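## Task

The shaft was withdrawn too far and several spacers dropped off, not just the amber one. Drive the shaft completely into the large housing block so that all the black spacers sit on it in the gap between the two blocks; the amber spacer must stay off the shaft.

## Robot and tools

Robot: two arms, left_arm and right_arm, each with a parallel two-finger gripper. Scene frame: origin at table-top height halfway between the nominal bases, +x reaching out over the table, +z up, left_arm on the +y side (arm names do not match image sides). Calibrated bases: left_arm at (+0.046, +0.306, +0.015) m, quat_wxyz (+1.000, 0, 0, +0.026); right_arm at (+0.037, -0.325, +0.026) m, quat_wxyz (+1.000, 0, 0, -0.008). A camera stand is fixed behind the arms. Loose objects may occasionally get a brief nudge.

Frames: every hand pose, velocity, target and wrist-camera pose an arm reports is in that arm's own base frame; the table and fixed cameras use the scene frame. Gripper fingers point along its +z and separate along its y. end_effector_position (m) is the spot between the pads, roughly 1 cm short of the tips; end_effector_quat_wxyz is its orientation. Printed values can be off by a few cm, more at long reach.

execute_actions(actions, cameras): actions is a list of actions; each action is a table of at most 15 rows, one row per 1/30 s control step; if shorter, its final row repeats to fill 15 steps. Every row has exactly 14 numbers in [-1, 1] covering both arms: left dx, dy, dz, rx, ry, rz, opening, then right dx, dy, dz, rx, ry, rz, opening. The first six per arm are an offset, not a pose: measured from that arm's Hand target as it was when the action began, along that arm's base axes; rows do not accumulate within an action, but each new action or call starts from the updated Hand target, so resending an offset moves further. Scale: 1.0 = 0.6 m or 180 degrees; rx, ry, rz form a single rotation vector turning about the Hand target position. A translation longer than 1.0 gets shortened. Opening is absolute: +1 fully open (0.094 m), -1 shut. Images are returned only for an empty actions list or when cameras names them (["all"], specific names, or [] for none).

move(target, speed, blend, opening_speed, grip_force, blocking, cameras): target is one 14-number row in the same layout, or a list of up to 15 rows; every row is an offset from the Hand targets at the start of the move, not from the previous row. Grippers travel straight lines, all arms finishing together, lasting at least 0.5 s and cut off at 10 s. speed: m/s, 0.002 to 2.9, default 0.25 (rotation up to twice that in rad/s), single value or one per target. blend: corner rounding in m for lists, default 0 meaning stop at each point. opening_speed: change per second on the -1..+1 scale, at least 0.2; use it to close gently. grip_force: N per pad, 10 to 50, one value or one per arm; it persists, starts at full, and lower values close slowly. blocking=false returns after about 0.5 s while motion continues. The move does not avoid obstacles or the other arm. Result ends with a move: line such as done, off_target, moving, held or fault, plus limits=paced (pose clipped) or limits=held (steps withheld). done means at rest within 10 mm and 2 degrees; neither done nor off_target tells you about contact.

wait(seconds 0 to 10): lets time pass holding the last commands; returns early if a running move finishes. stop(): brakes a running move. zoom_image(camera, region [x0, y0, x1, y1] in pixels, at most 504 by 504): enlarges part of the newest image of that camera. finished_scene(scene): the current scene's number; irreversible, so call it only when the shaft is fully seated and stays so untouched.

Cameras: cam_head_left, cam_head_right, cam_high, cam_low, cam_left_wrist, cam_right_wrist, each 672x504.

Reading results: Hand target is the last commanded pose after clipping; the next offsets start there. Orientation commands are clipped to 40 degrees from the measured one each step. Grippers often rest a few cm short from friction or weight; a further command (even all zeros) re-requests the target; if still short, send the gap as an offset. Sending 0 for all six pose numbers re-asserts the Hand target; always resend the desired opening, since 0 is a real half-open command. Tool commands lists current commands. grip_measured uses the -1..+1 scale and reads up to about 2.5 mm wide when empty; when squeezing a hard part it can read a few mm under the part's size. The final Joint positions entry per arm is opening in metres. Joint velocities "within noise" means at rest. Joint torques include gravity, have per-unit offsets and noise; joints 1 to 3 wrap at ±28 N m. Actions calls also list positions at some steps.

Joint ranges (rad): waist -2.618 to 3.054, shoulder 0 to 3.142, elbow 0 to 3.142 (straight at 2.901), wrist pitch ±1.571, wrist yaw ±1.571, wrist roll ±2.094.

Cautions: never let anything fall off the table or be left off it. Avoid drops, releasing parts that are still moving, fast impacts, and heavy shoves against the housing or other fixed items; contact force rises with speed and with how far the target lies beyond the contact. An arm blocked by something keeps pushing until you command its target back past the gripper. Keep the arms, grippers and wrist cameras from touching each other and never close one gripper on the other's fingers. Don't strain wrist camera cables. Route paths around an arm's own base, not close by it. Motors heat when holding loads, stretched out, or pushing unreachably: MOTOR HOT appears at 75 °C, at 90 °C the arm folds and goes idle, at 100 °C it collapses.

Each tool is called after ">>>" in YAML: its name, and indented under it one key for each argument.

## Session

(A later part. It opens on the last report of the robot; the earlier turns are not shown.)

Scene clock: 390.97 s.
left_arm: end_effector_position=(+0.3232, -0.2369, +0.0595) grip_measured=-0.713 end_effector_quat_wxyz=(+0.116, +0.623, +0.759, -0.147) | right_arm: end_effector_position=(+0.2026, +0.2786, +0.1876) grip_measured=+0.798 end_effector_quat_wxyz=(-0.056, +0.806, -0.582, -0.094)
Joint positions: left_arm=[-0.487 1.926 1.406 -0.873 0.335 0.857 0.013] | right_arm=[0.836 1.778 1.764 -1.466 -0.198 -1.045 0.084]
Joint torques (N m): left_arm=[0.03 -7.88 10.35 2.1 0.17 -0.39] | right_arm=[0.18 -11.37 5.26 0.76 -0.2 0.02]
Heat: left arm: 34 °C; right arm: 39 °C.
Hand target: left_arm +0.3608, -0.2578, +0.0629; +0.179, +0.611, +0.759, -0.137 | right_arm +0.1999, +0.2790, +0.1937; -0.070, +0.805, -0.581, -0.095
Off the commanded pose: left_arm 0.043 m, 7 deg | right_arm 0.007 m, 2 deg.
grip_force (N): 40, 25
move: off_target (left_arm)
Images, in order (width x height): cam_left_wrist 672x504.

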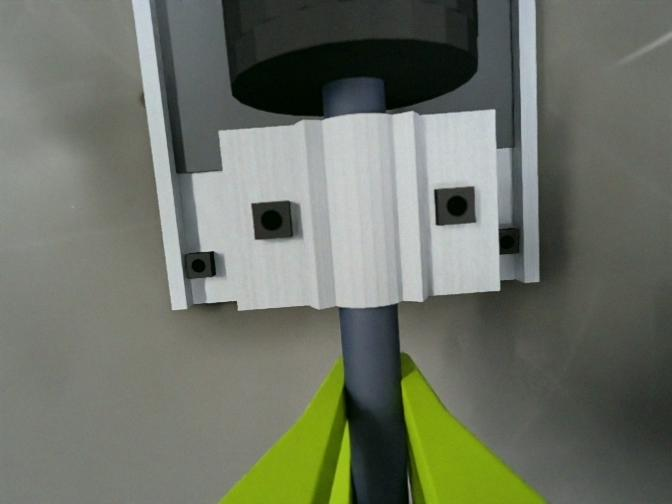

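>>> move:
  target: [0.0047, -0.0195, 0, 0, 0, 0, -1, 0, 0, 0, 0, 0, 0, 0.8]
  speed: 0.04
  cameras: ["cam_left_wrist"]

Scene clock: 392.20 s.
left_arm: end_effector_position=(+0.3231, -0.2435, +0.0598) grip_measured=-0.713 end_effector_quat_wxyz=(+0.110, +0.624, +0.760, -0.148) | right_arm: end_effector_position=(+0.2026, +0.2786, +0.1876) grip_measured=+0.798 end_effector_quat_wxyz=(-0.056, +0.806, -0.582, -0.094)
Joint positions: left_arm=[-0.502 1.947 1.438 -0.893 0.332 0.844 0.013] | right_arm=[0.836 1.778 1.764 -1.466 -0.198 -1.045 0.084]
Joint torques (N m): left_arm=[-0.58 -7.8 10.85 2.22 0.15 -0.48] | right_arm=[0.2 -11.38 5.26 0.76 -0.2 0.02]
Heat: left arm: 34 °C; right arm: 39 °C.
Hand target: left_arm +0.3635, -0.2697, +0.0630; +0.180, +0.611, +0.759, -0.137 | right_arm +0.1999, +0.2790, +0.1937; -0.070, +0.805, -0.581, -0.095
Off the commanded pose: left_arm 0.048 m, 8 deg | right_arm 0.007 m, 2 deg.
grip_force (N): 40, 25
move: off_target (left_arm)
Images, in order (width x height): cam_left_wrist 672x504.

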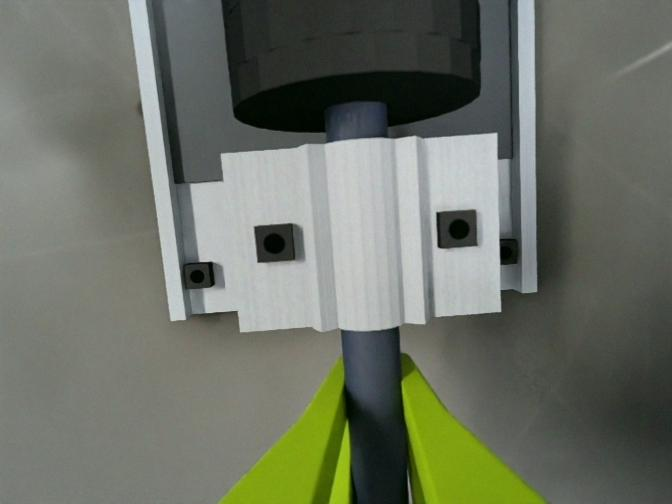

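>>> wait:
  seconds: 0.1
  cameras: ["cam_high", "cam_head_left"]

>>> zoom_image:
  camera: "cam_head_left"
  region: [230, 110, 350, 200]

>>> zoom_image:
  camera: "cam_high"
  region: [250, 230, 400, 340]

Scene clock: 393.43 s.
left_arm: end_effector_position=(+0.3231, -0.2435, +0.0598) grip_measured=-0.713 end_effector_quat_wxyz=(+0.110, +0.624, +0.760, -0.148) | right_arm: end_effector_position=(+0.2026, +0.2786, +0.1876) grip_measured=+0.798 end_effector_quat_wxyz=(-0.056, +0.806, -0.582, -0.094)
Joint positions: left_arm=[-0.502 1.947 1.438 -0.893 0.332 0.844 0.013] | right_arm=[0.836 1.778 1.764 -1.466 -0.198 -1.045 0.084]
Joint torques (N m): left_arm=[-0.61 -7.79 10.86 2.21 0.15 -0.48] | right_arm=[0.2 -11.38 5.24 0.76 -0.2 0.03]
Heat: left arm: 34 °C; right arm: 39 °C.
Hand target: left_arm +0.3635, -0.2697, +0.0630; +0.180, +0.611, +0.759, -0.137 | right_arm +0.1999, +0.2790, +0.1937; -0.070, +0.805, -0.581, -0.095
Tool commands: left_gripper/opening=-1.0 right_gripper/opening=+0.8
Off the commanded pose: left_arm 0.048 m, 8 deg | right_arm 0.007 m, 2 deg.
grip_force (N): 40, 25
wait: 0.10 s; at rest from the start
Images, in order (width x height): cam_head_left 672x504, cam_high 672x504.

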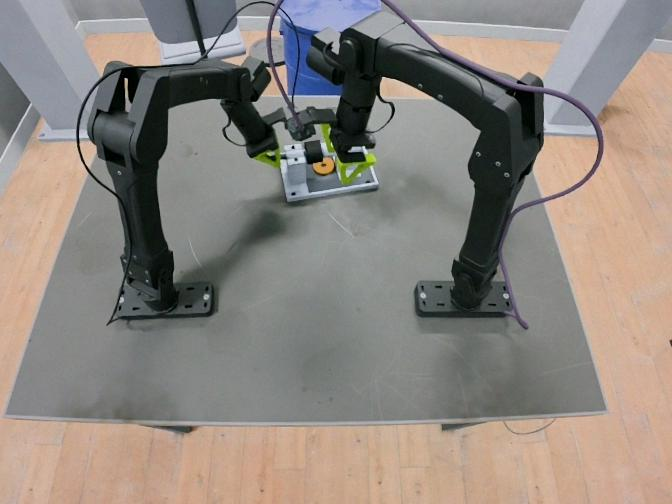

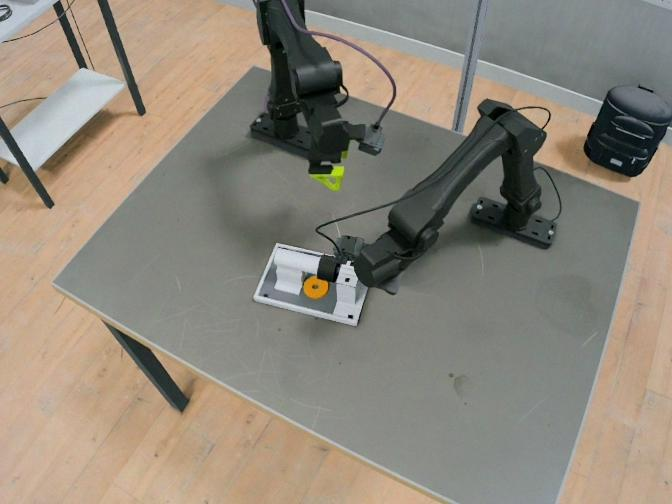

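Scaled by 4.200 from the camera's 672x504 image, which has a finer 960x720 frame.

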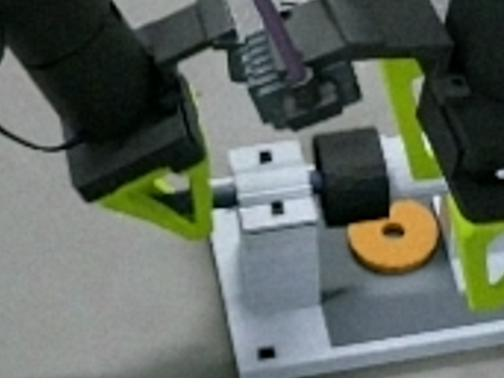

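Scaled by 3.360 from the camera's 672x504 image, which has a finer 960x720 frame.

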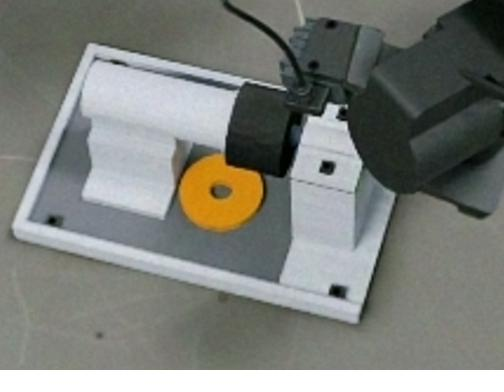

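>>> move:
  target:
    - [-0.0567, 0.0367, -0.0025, 0, 0, 0, -1, 0, 0, 0, 0, 0, 0, 0.8]
    - [-0.0567, 0.0367, -0.0025, 0, 0, 0, -0.36, 0, 0, 0, 0, 0, 0, 0.8]
  speed: 0.06
  opening_speed: 1.0
  cameras: ["cam_left_wrist"]

Scene clock: 396.70 s.
left_arm: end_effector_position=(+0.3304, -0.2463, +0.0588) grip_measured=-0.363 end_effector_quat_wxyz=(+0.173, +0.612, +0.760, -0.136) | right_arm: end_effector_position=(+0.2026, +0.2786, +0.1876) grip_measured=+0.798 end_effector_quat_wxyz=(-0.056, +0.806, -0.582, -0.094)
Joint positions: left_arm=[-0.502 1.867 1.294 -0.69 0.326 0.803 0.03] | right_arm=[0.836 1.778 1.764 -1.466 -0.198 -1.045 0.084]
Joint torques (N m): left_arm=[-0.24 -11.22 5.97 1.18 0.16 -0.06] | right_arm=[0.17 -11.4 5.26 0.76 -0.2 0.02]
Heat: left arm: 34 °C; right arm: 39 °C.
Hand target: left_arm +0.3295, -0.2477, +0.0614; +0.180, +0.611, +0.759, -0.137 | right_arm +0.1999, +0.2790, +0.1937; -0.070, +0.805, -0.581, -0.095
Off the commanded pose: left_arm 0.003 m, 1 deg | right_arm 0.007 m, 2 deg.
grip_force (N): 40, 25
move: done; target 2's new opening was sent with left_arm's hand 0.008 m and 3 deg from that target
Images, in order (width x height): cam_left_wrist 672x504.

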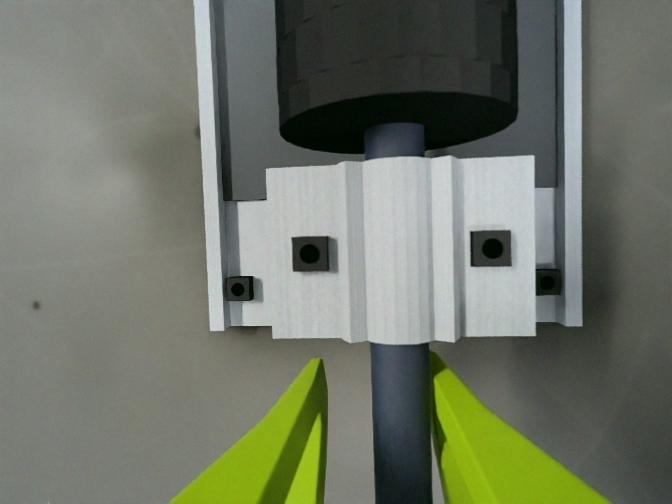

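>>> move:
  target: [-0.0155, 0.022, 0, 0, 0, 0, -0.36, 0, 0, 0, 0, 0, 0, 0.8]
  speed: 0.06
  cameras: ["cam_left_wrist"]

Scene clock: 398.10 s.
left_arm: end_effector_position=(+0.3187, -0.2339, +0.0504) grip_measured=-0.363 end_effector_quat_wxyz=(+0.161, +0.609, +0.764, -0.137) | right_arm: end_effector_position=(+0.2026, +0.2786, +0.1876) grip_measured=+0.798 end_effector_quat_wxyz=(-0.056, +0.806, -0.582, -0.094)
Joint positions: left_arm=[-0.489 1.838 1.229 -0.682 0.326 0.811 0.03] | right_arm=[0.836 1.778 1.764 -1.466 -0.198 -1.045 0.084]
Joint torques (N m): left_arm=[0.39 -12.92 5.9 1.13 0.23 0.07] | right_arm=[0.18 -11.38 5.24 0.76 -0.2 0.02]
Heat: left arm: 34 °C; right arm: 39 °C.
Hand target: left_arm +0.3202, -0.2344, +0.0615; +0.179, +0.611, +0.759, -0.137 | right_arm +0.1999, +0.2790, +0.1937; -0.070, +0.805, -0.581, -0.095
Off the commanded pose: left_arm 0.011 m, 2 deg | right_arm 0.007 m, 2 deg.
grip_force (N): 40, 25
move: off_target (left_arm)
Images, in order (width x height): cam_left_wrist 672x504.

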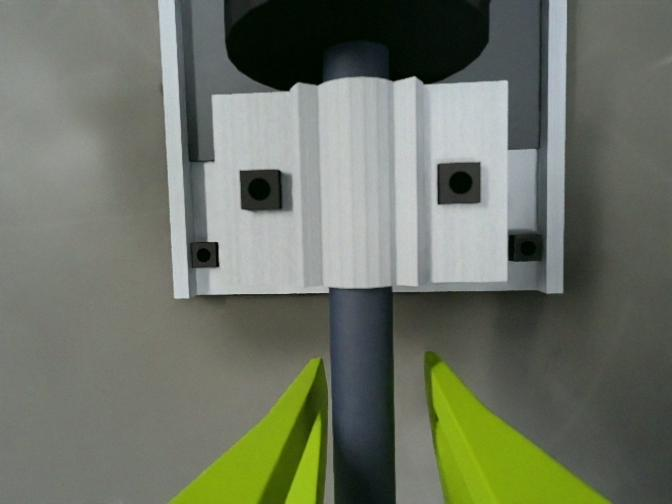

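>>> move:
  target: [-0.0068, 0.0399, 0.010, 0, 0, 0, -0.36, 0, 0, 0, 0, 0, 0, 0.8]
  speed: 0.08
  cameras: ["cam_left_wrist", "cam_high", "cam_head_right"]

>>> zoom_image:
  camera: "cam_high"
  region: [240, 230, 440, 340]

>>> zoom_image:
  camera: "cam_head_right"
  region: [230, 120, 400, 217]

Scene clock: 401.07 s.
left_arm: end_effector_position=(+0.3208, -0.2108, +0.0586) grip_measured=-0.363 end_effector_quat_wxyz=(+0.172, +0.609, +0.763, -0.131) | right_arm: end_effector_position=(+0.2026, +0.2786, +0.1876) grip_measured=+0.798 end_effector_quat_wxyz=(-0.056, +0.806, -0.582, -0.094)
Joint positions: left_arm=[-0.428 1.783 1.19 -0.695 0.337 0.871 0.03] | right_arm=[0.836 1.778 1.764 -1.466 -0.198 -1.045 0.084]
Joint torques (N m): left_arm=[0.24 -12.27 5.85 0.92 0.3 0.07] | right_arm=[0.21 -11.37 5.24 0.76 -0.21 0.02]
Heat: left arm: 33 °C; right arm: 39 °C.
Hand target: left_arm +0.3162, -0.2105, +0.0675; +0.180, +0.611, +0.759, -0.137 | right_arm +0.1999, +0.2790, +0.1937; -0.070, +0.805, -0.581, -0.095
Off the commanded pose: left_arm 0.010 m, 1 deg | right_arm 0.007 m, 2 deg.
grip_force (N): 40, 25
move: done
Images, in order (width x height): cam_head_right 672x504, cam_high 672x504, cam_left_wrist 672x504.

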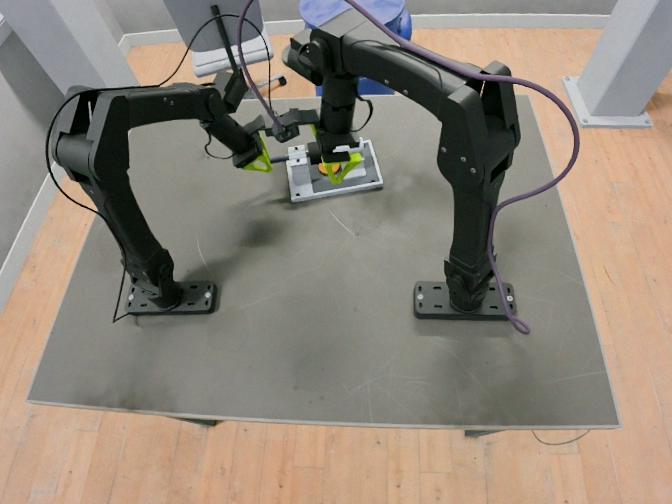

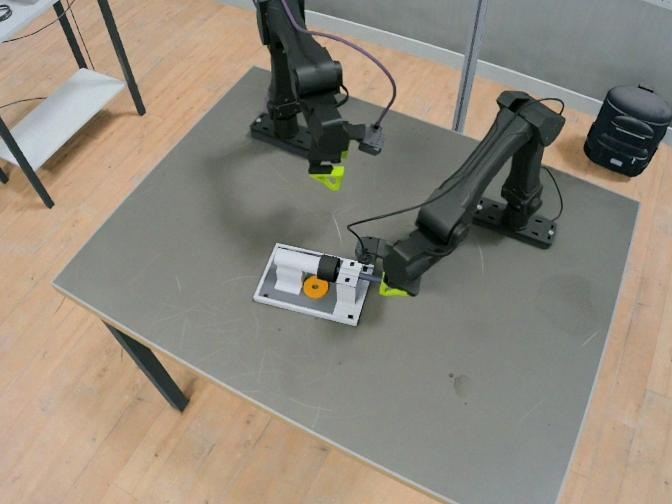

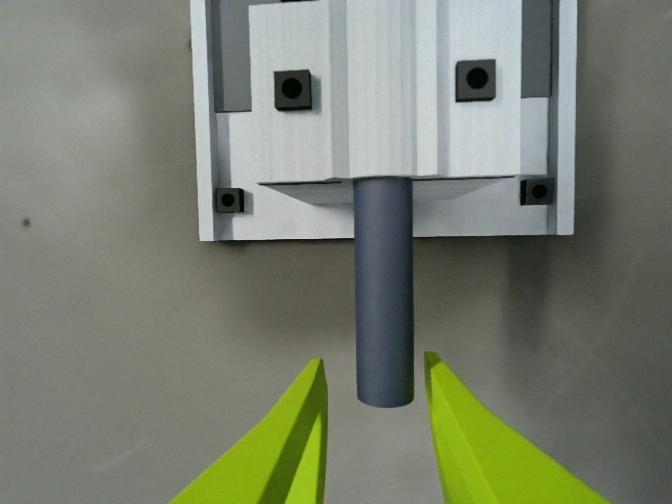

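Scaled by 2.520 from the camera's 672x504 image, which has a finer 960x720 frame.

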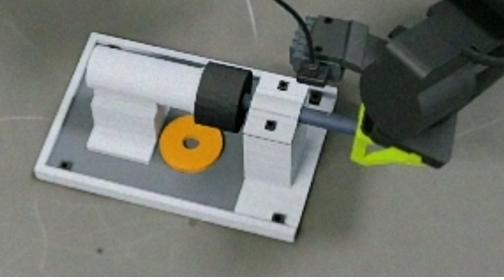

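Scaled by 2.965 from the camera's 672x504 image, which has a finer 960x720 frame.

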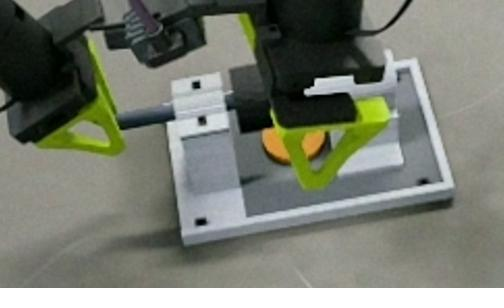

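>>> move:
  target: [0.0033, -0.0352, -0.0025, 0, 0, 0, -0.36, 0, 0, 0, 0, 0, 0, 0.8]
  speed: 0.06
  cameras: ["cam_left_wrist"]

Scene clock: 403.50 s.
left_arm: end_effector_position=(+0.3121, -0.2242, +0.0584) grip_measured=-0.363 end_effector_quat_wxyz=(+0.167, +0.610, +0.763, -0.135) | right_arm: end_effector_position=(+0.2026, +0.2786, +0.1876) grip_measured=+0.798 end_effector_quat_wxyz=(-0.056, +0.806, -0.582, -0.094)
Joint positions: left_arm=[-0.473 1.783 1.19 -0.693 0.33 0.829 0.03] | right_arm=[0.836 1.778 1.764 -1.466 -0.198 -1.045 0.084]
Joint torques (N m): left_arm=[-0.64 -8.9 9.33 1.08 0.21 -0.04] | right_arm=[0.18 -11.4 5.26 0.76 -0.2 0.02]
Heat: left arm: 33 °C; right arm: 39 °C.
Hand target: left_arm +0.3181, -0.2316, +0.0660; +0.180, +0.611, +0.759, -0.137 | right_arm +0.1999, +0.2790, +0.1937; -0.070, +0.805, -0.581, -0.095
Off the commanded pose: left_arm 0.012 m, 2 deg | right_arm 0.007 m, 2 deg.
grip_force (N): 40, 25
move: off_target (left_arm)
Images, in order (width x height): cam_left_wrist 672x504.

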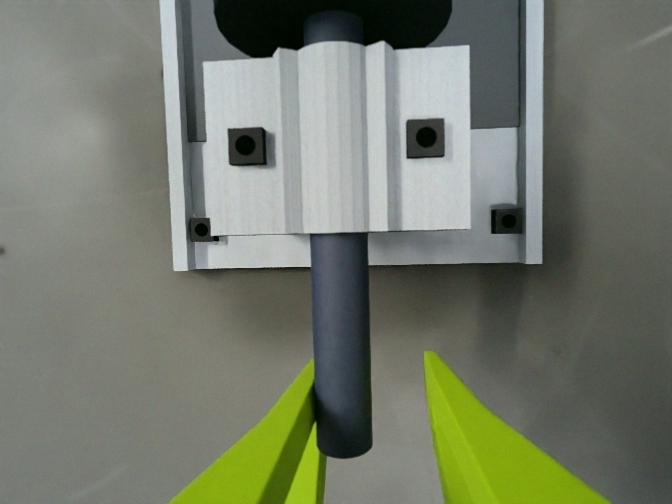

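>>> move:
  target: [0.0167, -0.0075, 0, 0, 0, 0, -0.36, 0, 0, 0, 0, 0, 0, 0.8]
  speed: 0.06
  cameras: ["cam_left_wrist"]

Scene clock: 404.80 s.
left_arm: end_effector_position=(+0.3244, -0.2305, +0.0640) grip_measured=-0.363 end_effector_quat_wxyz=(+0.178, +0.610, +0.761, -0.133) | right_arm: end_effector_position=(+0.2026, +0.2786, +0.1876) grip_measured=+0.798 end_effector_quat_wxyz=(-0.056, +0.806, -0.582, -0.094)
Joint positions: left_arm=[-0.473 1.809 1.239 -0.693 0.33 0.828 0.03] | right_arm=[0.836 1.778 1.764 -1.466 -0.198 -1.045 0.084]
Joint torques (N m): left_arm=[-0.5 -7.94 9.58 1.01 0.21 -0.04] | right_arm=[0.2 -11.41 5.24 0.76 -0.2 0.02]
Heat: left arm: 33 °C; right arm: 39 °C.
Hand target: left_arm +0.3282, -0.2361, +0.0660; +0.179, +0.611, +0.759, -0.137 | right_arm +0.1999, +0.2790, +0.1937; -0.070, +0.805, -0.581, -0.095
Off the commanded pose: left_arm 0.007 m, 1 deg | right_arm 0.007 m, 2 deg.
grip_force (N): 40, 25
move: done
Images, in order (width x height): cam_left_wrist 672x504.

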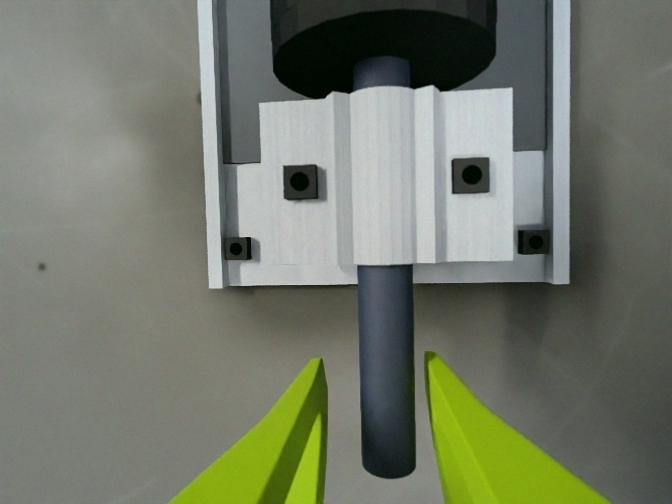

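>>> move:
  target: [-0.0060, -0.0015, -0.0080, 0, 0, 0, -1, 0, 0, 0, 0, 0, 0, 0.8]
  opening_speed: 1.0
  speed: 0.05
  cameras: ["cam_left_wrist"]

Scene clock: 406.50 s.
left_arm: end_effector_position=(+0.3229, -0.2331, +0.0640) grip_measured=-0.705 end_effector_quat_wxyz=(+0.179, +0.621, +0.752, -0.132) | right_arm: end_effector_position=(+0.2026, +0.2786, +0.1876) grip_measured=+0.798 end_effector_quat_wxyz=(-0.056, +0.806, -0.582, -0.094)
Joint positions: left_arm=[-0.481 1.809 1.239 -0.691 0.33 0.848 0.014] | right_arm=[0.836 1.778 1.764 -1.466 -0.198 -1.045 0.084]
Joint torques (N m): left_arm=[-0.4 -8.27 7.13 1.23 0.2 -0.3] | right_arm=[0.2 -11.37 5.26 0.76 -0.2 0.02]
Heat: left arm: 33 °C; right arm: 39 °C.
Hand target: left_arm +0.3245, -0.2370, +0.0612; +0.179, +0.611, +0.759, -0.137 | right_arm +0.1999, +0.2790, +0.1937; -0.070, +0.805, -0.581, -0.095
Off the commanded pose: left_arm 0.005 m, 2 deg | right_arm 0.007 m, 2 deg.
grip_force (N): 40, 25
move: done
Images, in order (width x height): cam_left_wrist 672x504.

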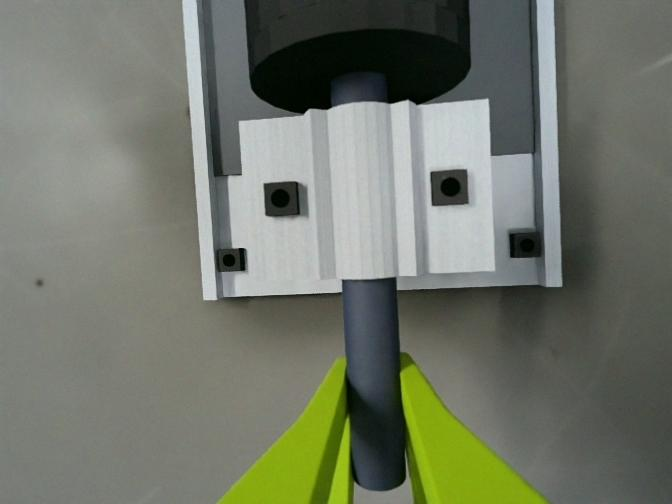

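>>> move:
  target: [0.0290, -0.0260, 0, 0, 0, 0, -1, 0, 0, 0, 0, 0, 0, 0.8]
  speed: 0.05
  cameras: ["cam_left_wrist"]

Scene clock: 407.87 s.
left_arm: end_effector_position=(+0.3222, -0.2345, +0.0635) grip_measured=-0.705 end_effector_quat_wxyz=(+0.149, +0.621, +0.757, -0.138) | right_arm: end_effector_position=(+0.2026, +0.2786, +0.1876) grip_measured=+0.798 end_effector_quat_wxyz=(-0.056, +0.806, -0.582, -0.094)
Joint positions: left_arm=[-0.485 1.858 1.316 -0.783 0.33 0.848 0.014] | right_arm=[0.836 1.778 1.764 -1.466 -0.198 -1.045 0.084]
Joint torques (N m): left_arm=[-1.35 -6.5 9.43 1.78 0.17 -0.44] | right_arm=[0.21 -11.38 5.26 0.76 -0.21 0.02]
Heat: left arm: 33 °C; right arm: 39 °C.
Hand target: left_arm +0.3420, -0.2526, +0.0613; +0.180, +0.611, +0.759, -0.137 | right_arm +0.1999, +0.2790, +0.1937; -0.070, +0.805, -0.581, -0.095
Off the commanded pose: left_arm 0.027 m, 4 deg | right_arm 0.007 m, 2 deg.
grip_force (N): 40, 25
move: off_target (left_arm)
Images, in order (width x height): cam_left_wrist 672x504.

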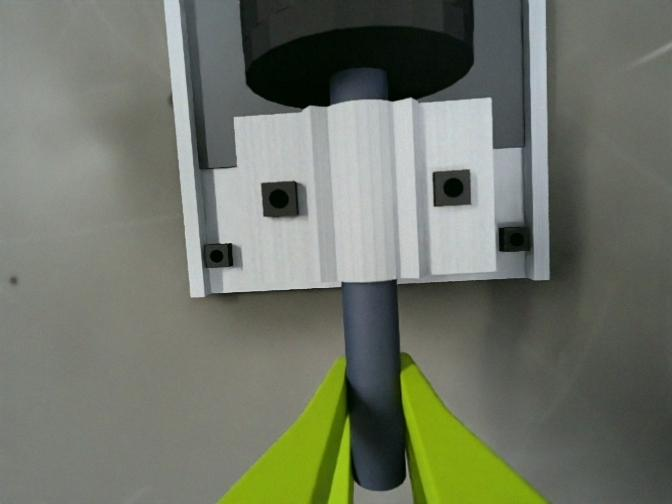

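>>> move:
  target: [0.0159, -0.0305, 0, 0, 0, 0, -1, 0, 0, 0, 0, 0, 0, 0.8]
  speed: 0.05
  cameras: ["cam_left_wrist"]

Scene clock: 408.97 s.
left_arm: end_effector_position=(+0.3220, -0.2349, +0.0632) grip_measured=-0.705 end_effector_quat_wxyz=(+0.118, +0.624, +0.762, -0.128) | right_arm: end_effector_position=(+0.2026, +0.2786, +0.1876) grip_measured=+0.798 end_effector_quat_wxyz=(-0.056, +0.806, -0.582, -0.094)
Joint positions: left_arm=[-0.501 1.903 1.395 -0.872 0.295 0.843 0.014] | right_arm=[0.836 1.778 1.764 -1.466 -0.198 -1.045 0.084]
Joint torques (N m): left_arm=[-2.35 -6.32 9.66 2.29 0.44 -0.61] | right_arm=[0.2 -11.37 5.27 0.76 -0.2 0.02]
Heat: left arm: 33 °C; right arm: 39 °C.
Hand target: left_arm +0.3515, -0.2708, +0.0612; +0.179, +0.611, +0.759, -0.137 | right_arm +0.1999, +0.2790, +0.1937; -0.070, +0.805, -0.581, -0.095
Off the commanded pose: left_arm 0.047 m, 7 deg | right_arm 0.007 m, 2 deg.
grip_force (N): 40, 25
move: off_target (left_arm)
Images, in order (width x height): cam_left_wrist 672x504.

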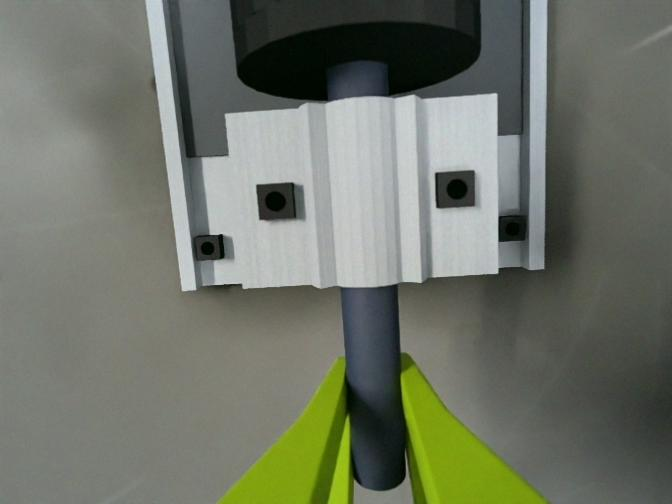

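>>> move:
  target: [0.0233, -0.0115, 0, 0, 0, 0, -1, 0, 0, 0, 0, 0, 0, 0.8]
  speed: 0.05
  cameras: []

>>> move:
  target: [0.0120, -0.0140, 0, 0, 0, 0, -1, 0, 0, 0, 0, 0, 0, 0.8]
  speed: 0.05
  cameras: ["cam_left_wrist"]

Scene clock: 410.20 s.
left_arm: end_effector_position=(+0.3222, -0.2350, +0.0632) grip_measured=-0.705 end_effector_quat_wxyz=(+0.092, +0.623, +0.766, -0.133) | right_arm: end_effector_position=(+0.2026, +0.2786, +0.1876) grip_measured=+0.798 end_effector_quat_wxyz=(-0.056, +0.806, -0.582, -0.094)
Joint positions: left_arm=[-0.501 1.949 1.468 -0.953 0.295 0.844 0.014] | right_arm=[0.836 1.778 1.764 -1.466 -0.198 -1.045 0.084]
Joint torques (N m): left_arm=[-1.98 -6.72 10.28 2.62 0.46 -0.56] | right_arm=[0.18 -11.4 5.24 0.76 -0.19 0.02]
Heat: left arm: 34 °C; right arm: 39 °C.
Hand target: left_arm +0.3656, -0.2777, +0.0611; +0.180, +0.611, +0.759, -0.137 | right_arm +0.1999, +0.2790, +0.1937; -0.070, +0.805, -0.581, -0.095
Off the commanded pose: left_arm 0.061 m, 10 deg | right_arm 0.007 m, 2 deg.
grip_force (N): 40, 25
move: off_target (left_arm)
No camera images: "cameras" was empty.

Scene clock: 411.10 s.
left_arm: end_effector_position=(+0.3221, -0.2351, +0.0632) grip_measured=-0.705 end_effector_quat_wxyz=(+0.074, +0.624, +0.767, -0.133) | right_arm: end_effector_position=(+0.2026, +0.2786, +0.1876) grip_measured=+0.798 end_effector_quat_wxyz=(-0.056, +0.806, -0.582, -0.094)
Joint positions: left_arm=[-0.504 1.981 1.519 -1.007 0.288 0.846 0.014] | right_arm=[0.836 1.778 1.764 -1.466 -0.198 -1.045 0.084]
Joint torques (N m): left_arm=[-2.33 -7.08 10.76 2.82 0.52 -0.62] | right_arm=[0.21 -11.38 5.26 0.76 -0.19 0.02]
Heat: left arm: 34 °C; right arm: 39 °C.
Hand target: left_arm +0.3727, -0.2861, +0.0611; +0.179, +0.611, +0.759, -0.137 | right_arm +0.1999, +0.2790, +0.1937; -0.070, +0.805, -0.581, -0.095
Off the commanded pose: left_arm 0.072 m, 12 deg | right_arm 0.007 m, 2 deg.
grip_force (N): 40, 25
move: off_target (left_arm)
Images, in order (width x height): cam_left_wrist 672x504.

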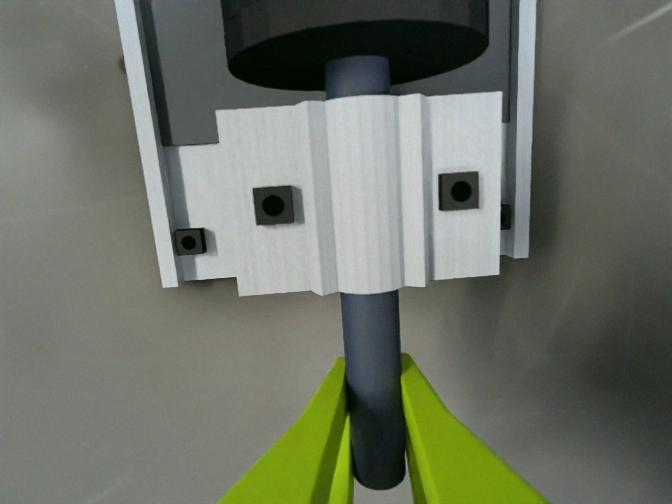

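>>> move:
  target: [0.0079, -0.0255, 0, 0, 0, 0, -1, 0, 0, 0, 0, 0, 0, 0.8]
  speed: 0.05
  cameras: []

>>> wait:
  seconds: 0.5
  cameras: ["cam_left_wrist"]

Scene clock: 412.93 s.
left_arm: end_effector_position=(+0.3219, -0.2355, +0.0632) grip_measured=-0.705 end_effector_quat_wxyz=(+0.050, +0.627, +0.769, -0.119) | right_arm: end_effector_position=(+0.2026, +0.2786, +0.1876) grip_measured=+0.798 end_effector_quat_wxyz=(-0.056, +0.806, -0.582, -0.094)
Joint positions: left_arm=[-0.522 2.019 1.583 -1.075 0.251 0.839 0.014] | right_arm=[0.836 1.778 1.764 -1.466 -0.198 -1.045 0.084]
Joint torques (N m): left_arm=[-2.92 -7.56 11.22 3.04 0.79 -0.71] | right_arm=[0.18 -11.38 5.24 0.76 -0.2 0.02]
Heat: left arm: 34 °C; right arm: 39 °C.
Hand target: left_arm +0.3774, -0.3015, +0.0612; +0.179, +0.611, +0.759, -0.137 | right_arm +0.1999, +0.2790, +0.1937; -0.070, +0.805, -0.581, -0.095
Off the commanded pose: left_arm 0.086 m, 15 deg | right_arm 0.007 m, 2 deg.
grip_force (N): 40, 25
move: off_target (left_arm)
No camera images: "cameras" was empty.

Scene clock: 413.43 s.
left_arm: end_effector_position=(+0.3219, -0.2355, +0.0632) grip_measured=-0.705 end_effector_quat_wxyz=(+0.050, +0.627, +0.769, -0.119) | right_arm: end_effector_position=(+0.2026, +0.2786, +0.1876) grip_measured=+0.798 end_effector_quat_wxyz=(-0.056, +0.806, -0.582, -0.094)
Joint positions: left_arm=[-0.522 2.019 1.583 -1.075 0.251 0.839 0.014] | right_arm=[0.836 1.778 1.764 -1.466 -0.198 -1.045 0.084]
Joint torques (N m): left_arm=[-2.93 -7.54 11.22 3.04 0.79 -0.7] | right_arm=[0.21 -11.38 5.23 0.76 -0.2 0.02]
Heat: left arm: 34 °C; right arm: 39 °C.
Hand target: left_arm +0.3774, -0.3015, +0.0612; +0.179, +0.611, +0.759, -0.137 | right_arm +0.1999, +0.2790, +0.1937; -0.070, +0.805, -0.581, -0.095
Tool commands: left_gripper/opening=-1.0 right_gripper/opening=+0.8
Off the commanded pose: left_arm 0.086 m, 15 deg | right_arm 0.007 m, 2 deg.
grip_force (N): 40, 25
wait: 0.50 s; at rest by 0.17 s
Images, in order (width x height): cam_left_wrist 672x504.

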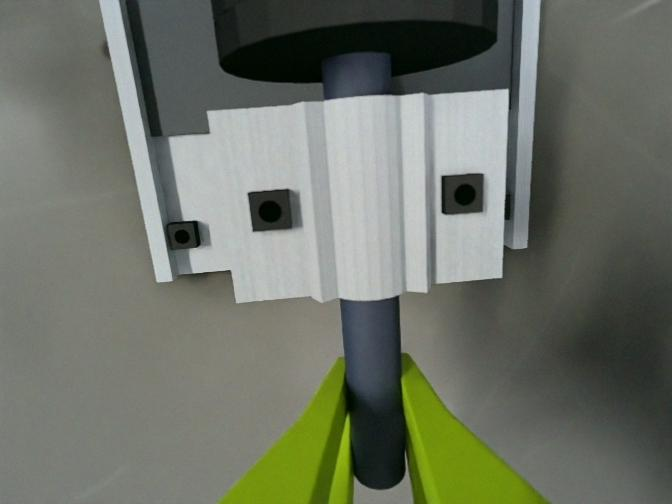

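>>> move:
  target: [0.0080, -0.0240, 0, 0, 0, 0, -1, 0, 0, 0, 0, 0, 0, 0.8]
  speed: 0.05
  cameras: []

Scene clock: 415.90 s.
left_arm: end_effector_position=(+0.3218, -0.2358, +0.0632) grip_measured=-0.705 end_effector_quat_wxyz=(+0.026, +0.629, +0.770, -0.107) | right_arm: end_effector_position=(+0.2026, +0.2786, +0.1876) grip_measured=+0.798 end_effector_quat_wxyz=(-0.056, +0.806, -0.582, -0.094)
Joint positions: left_arm=[-0.536 2.059 1.65 -1.142 0.219 0.831 0.014] | right_arm=[0.836 1.778 1.764 -1.466 -0.198 -1.045 0.084]
Joint torques (N m): left_arm=[-3.43 -8.2 11.86 3.2 1.03 -0.75] | right_arm=[0.2 -11.36 5.26 0.76 -0.2 0.02]
Heat: left arm: 35 °C; right arm: 39 °C.
Hand target: left_arm +0.3822, -0.3159, +0.0611; +0.179, +0.611, +0.759, -0.137 | right_arm +0.1999, +0.2790, +0.1937; -0.070, +0.805, -0.581, -0.095
Off the commanded pose: left_arm 0.100 m, 18 deg | right_arm 0.007 m, 2 deg.
grip_force (N): 40, 25
move: off_target (left_arm)
No camera images: "cameras" was empty.

>>> move:
  target:
    - [-0.0957, 0.1220, 0.0015, 0, 0, 0, -1, 0, 0, 0, 0, 0, 0, 0.8]
    - [-0.0957, 0.1220, 0.0015, 0, 0, 0, -0.36, 0, 0, 0, 0, 0, 0, 0.8]
  speed: 0.07
  opening_speed: 1.0
  cameras: ["cam_left_wrist"]

Scene clock: 419.23 s.
left_arm: end_effector_position=(+0.3272, -0.2401, +0.0619) grip_measured=-0.363 end_effector_quat_wxyz=(+0.176, +0.612, +0.760, -0.129) | right_arm: end_effector_position=(+0.2026, +0.2786, +0.1876) grip_measured=+0.798 end_effector_quat_wxyz=(-0.056, +0.806, -0.582, -0.094)
Joint positions: left_arm=[-0.497 1.835 1.266 -0.688 0.315 0.809 0.03] | right_arm=[0.836 1.778 1.764 -1.466 -0.198 -1.045 0.084]
Joint torques (N m): left_arm=[-0.17 -10.18 5.96 1.2 0.28 -0.07] | right_arm=[0.18 -11.4 5.24 0.76 -0.2 0.02]
Heat: left arm: 35 °C; right arm: 39 °C.
Hand target: left_arm +0.3248, -0.2426, +0.0621; +0.179, +0.611, +0.759, -0.137 | right_arm +0.1999, +0.2790, +0.1937; -0.070, +0.805, -0.581, -0.095
Off the commanded pose: left_arm 0.004 m, 1 deg | right_arm 0.007 m, 2 deg.
grip_force (N): 40, 25
move: done; target 2's new opening was sent with left_arm's hand 0.008 m and 3 deg from that target
Images, in order (width x height): cam_left_wrist 672x504.

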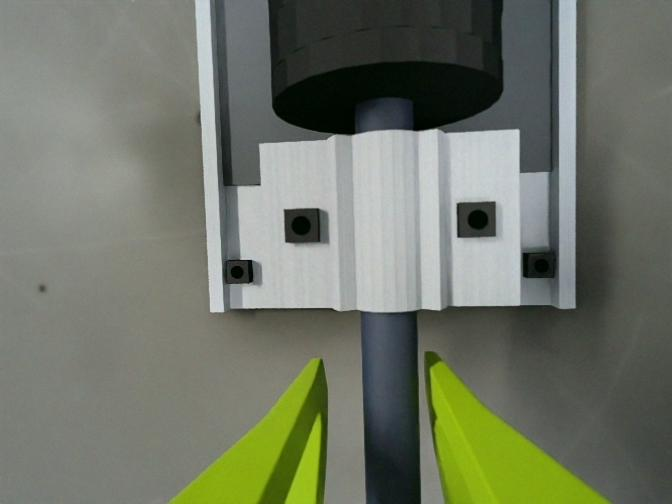

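>>> move:
  target:
    - [-0.0095, 0.0100, 0.008, 0, 0, 0, -0.36, 0, 0, 0, 0, 0, 0, 0.8]
    - [-0.030, 0.1080, 0.013, 0, 0, 0, -0.36, 0, 0, 0, 0, 0, 0, 0.8]
  speed: 0.1
  blend: [0.005, 0]
  cameras: ["cam_left_wrist", "cam_high", "cam_head_left"]

>>> zoom_image:
  camera: "cam_high"
  region: [240, 230, 440, 340]

Scene clock: 421.17 s.
left_arm: end_effector_position=(+0.3114, -0.1773, +0.0615) grip_measured=-0.363 end_effector_quat_wxyz=(+0.171, +0.609, +0.763, -0.132) | right_arm: end_effector_position=(+0.2026, +0.2786, +0.1876) grip_measured=+0.798 end_effector_quat_wxyz=(-0.056, +0.806, -0.582, -0.094)
Joint positions: left_arm=[-0.343 1.71 1.118 -0.727 0.359 0.958 0.03] | right_arm=[0.836 1.778 1.764 -1.466 -0.198 -1.045 0.084]
Joint torques (N m): left_arm=[0.2 -11.36 5.91 0.87 0.31 0.08] | right_arm=[0.17 -11.38 5.24 0.76 -0.2 0.02]
Heat: left arm: 35 °C; right arm: 39 °C.
Hand target: left_arm +0.3068, -0.1779, +0.0698; +0.179, +0.611, +0.759, -0.137 | right_arm +0.1999, +0.2790, +0.1937; -0.070, +0.805, -0.581, -0.095
Off the commanded pose: left_arm 0.010 m, 1 deg | right_arm 0.007 m, 2 deg.
grip_force (N): 40, 25
move: done; blend cut to 0.0048 m at target 1
Images, in order (width x height): cam_head_left 672x504, cam_high 672x504, cam_left_wrist 672x504.

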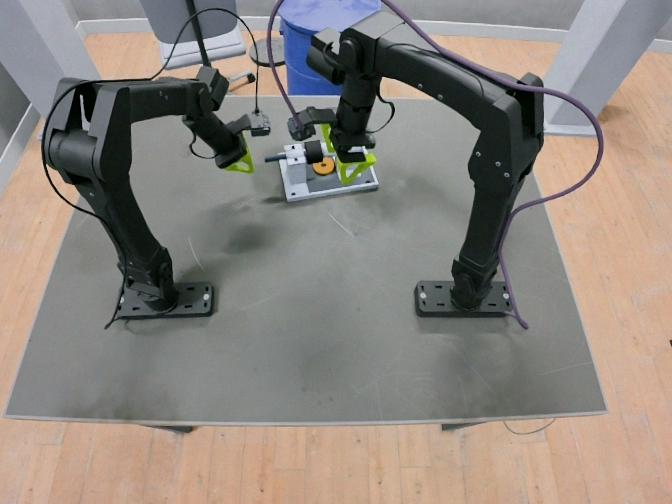

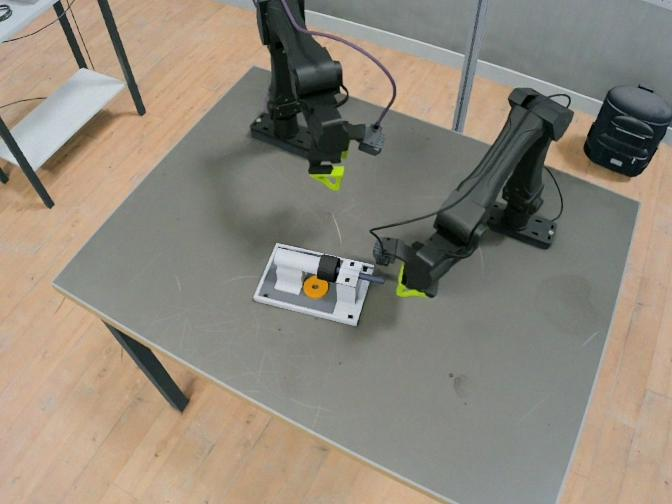

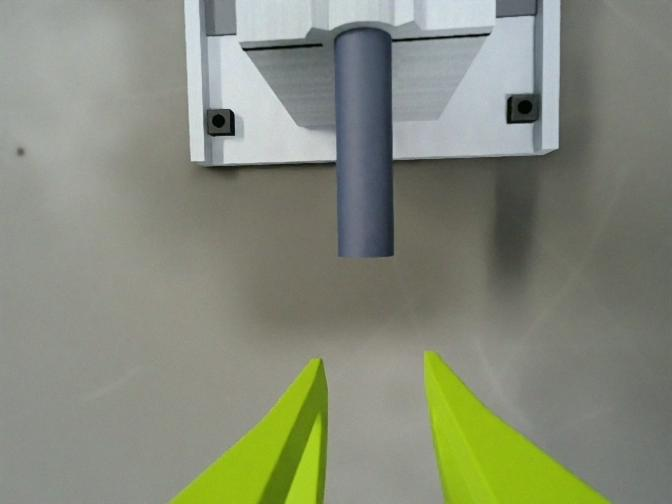

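Scaled by 2.520 from the camera's 672x504 image, which has a finer 960x720 frame.

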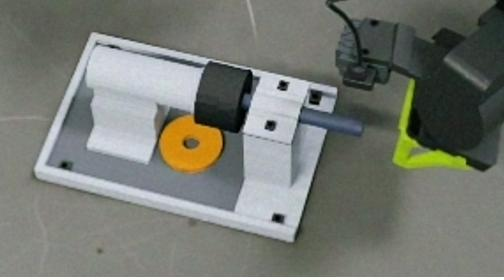

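>>> zoom_image:
  camera: "cam_high"
  region: [300, 245, 360, 290]

>>> zoom_image:
  camera: "cam_head_left"
  region: [250, 120, 350, 195]

Scaled by 8.400 from the camera's 672x504 image, which has a finer 960x720 frame.

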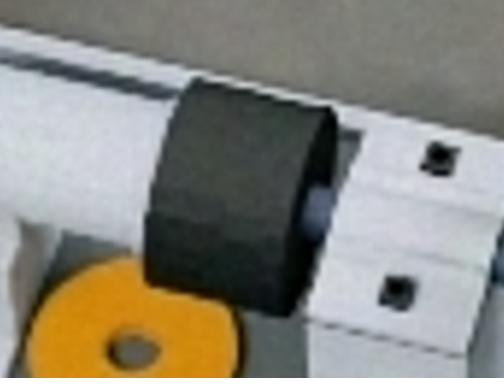

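Scaled by 5.040 from the camera's 672x504 image, which has a finer 960x720 frame.

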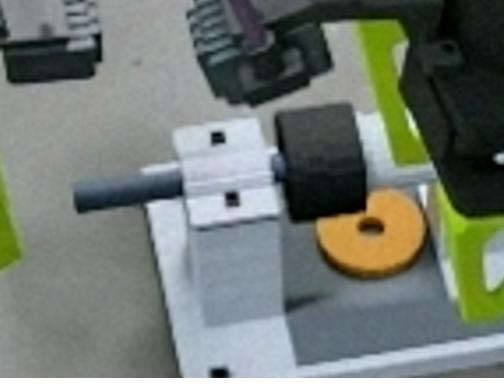

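>>> finished_scene:
  scene: 2

The scene is finished: the task was done.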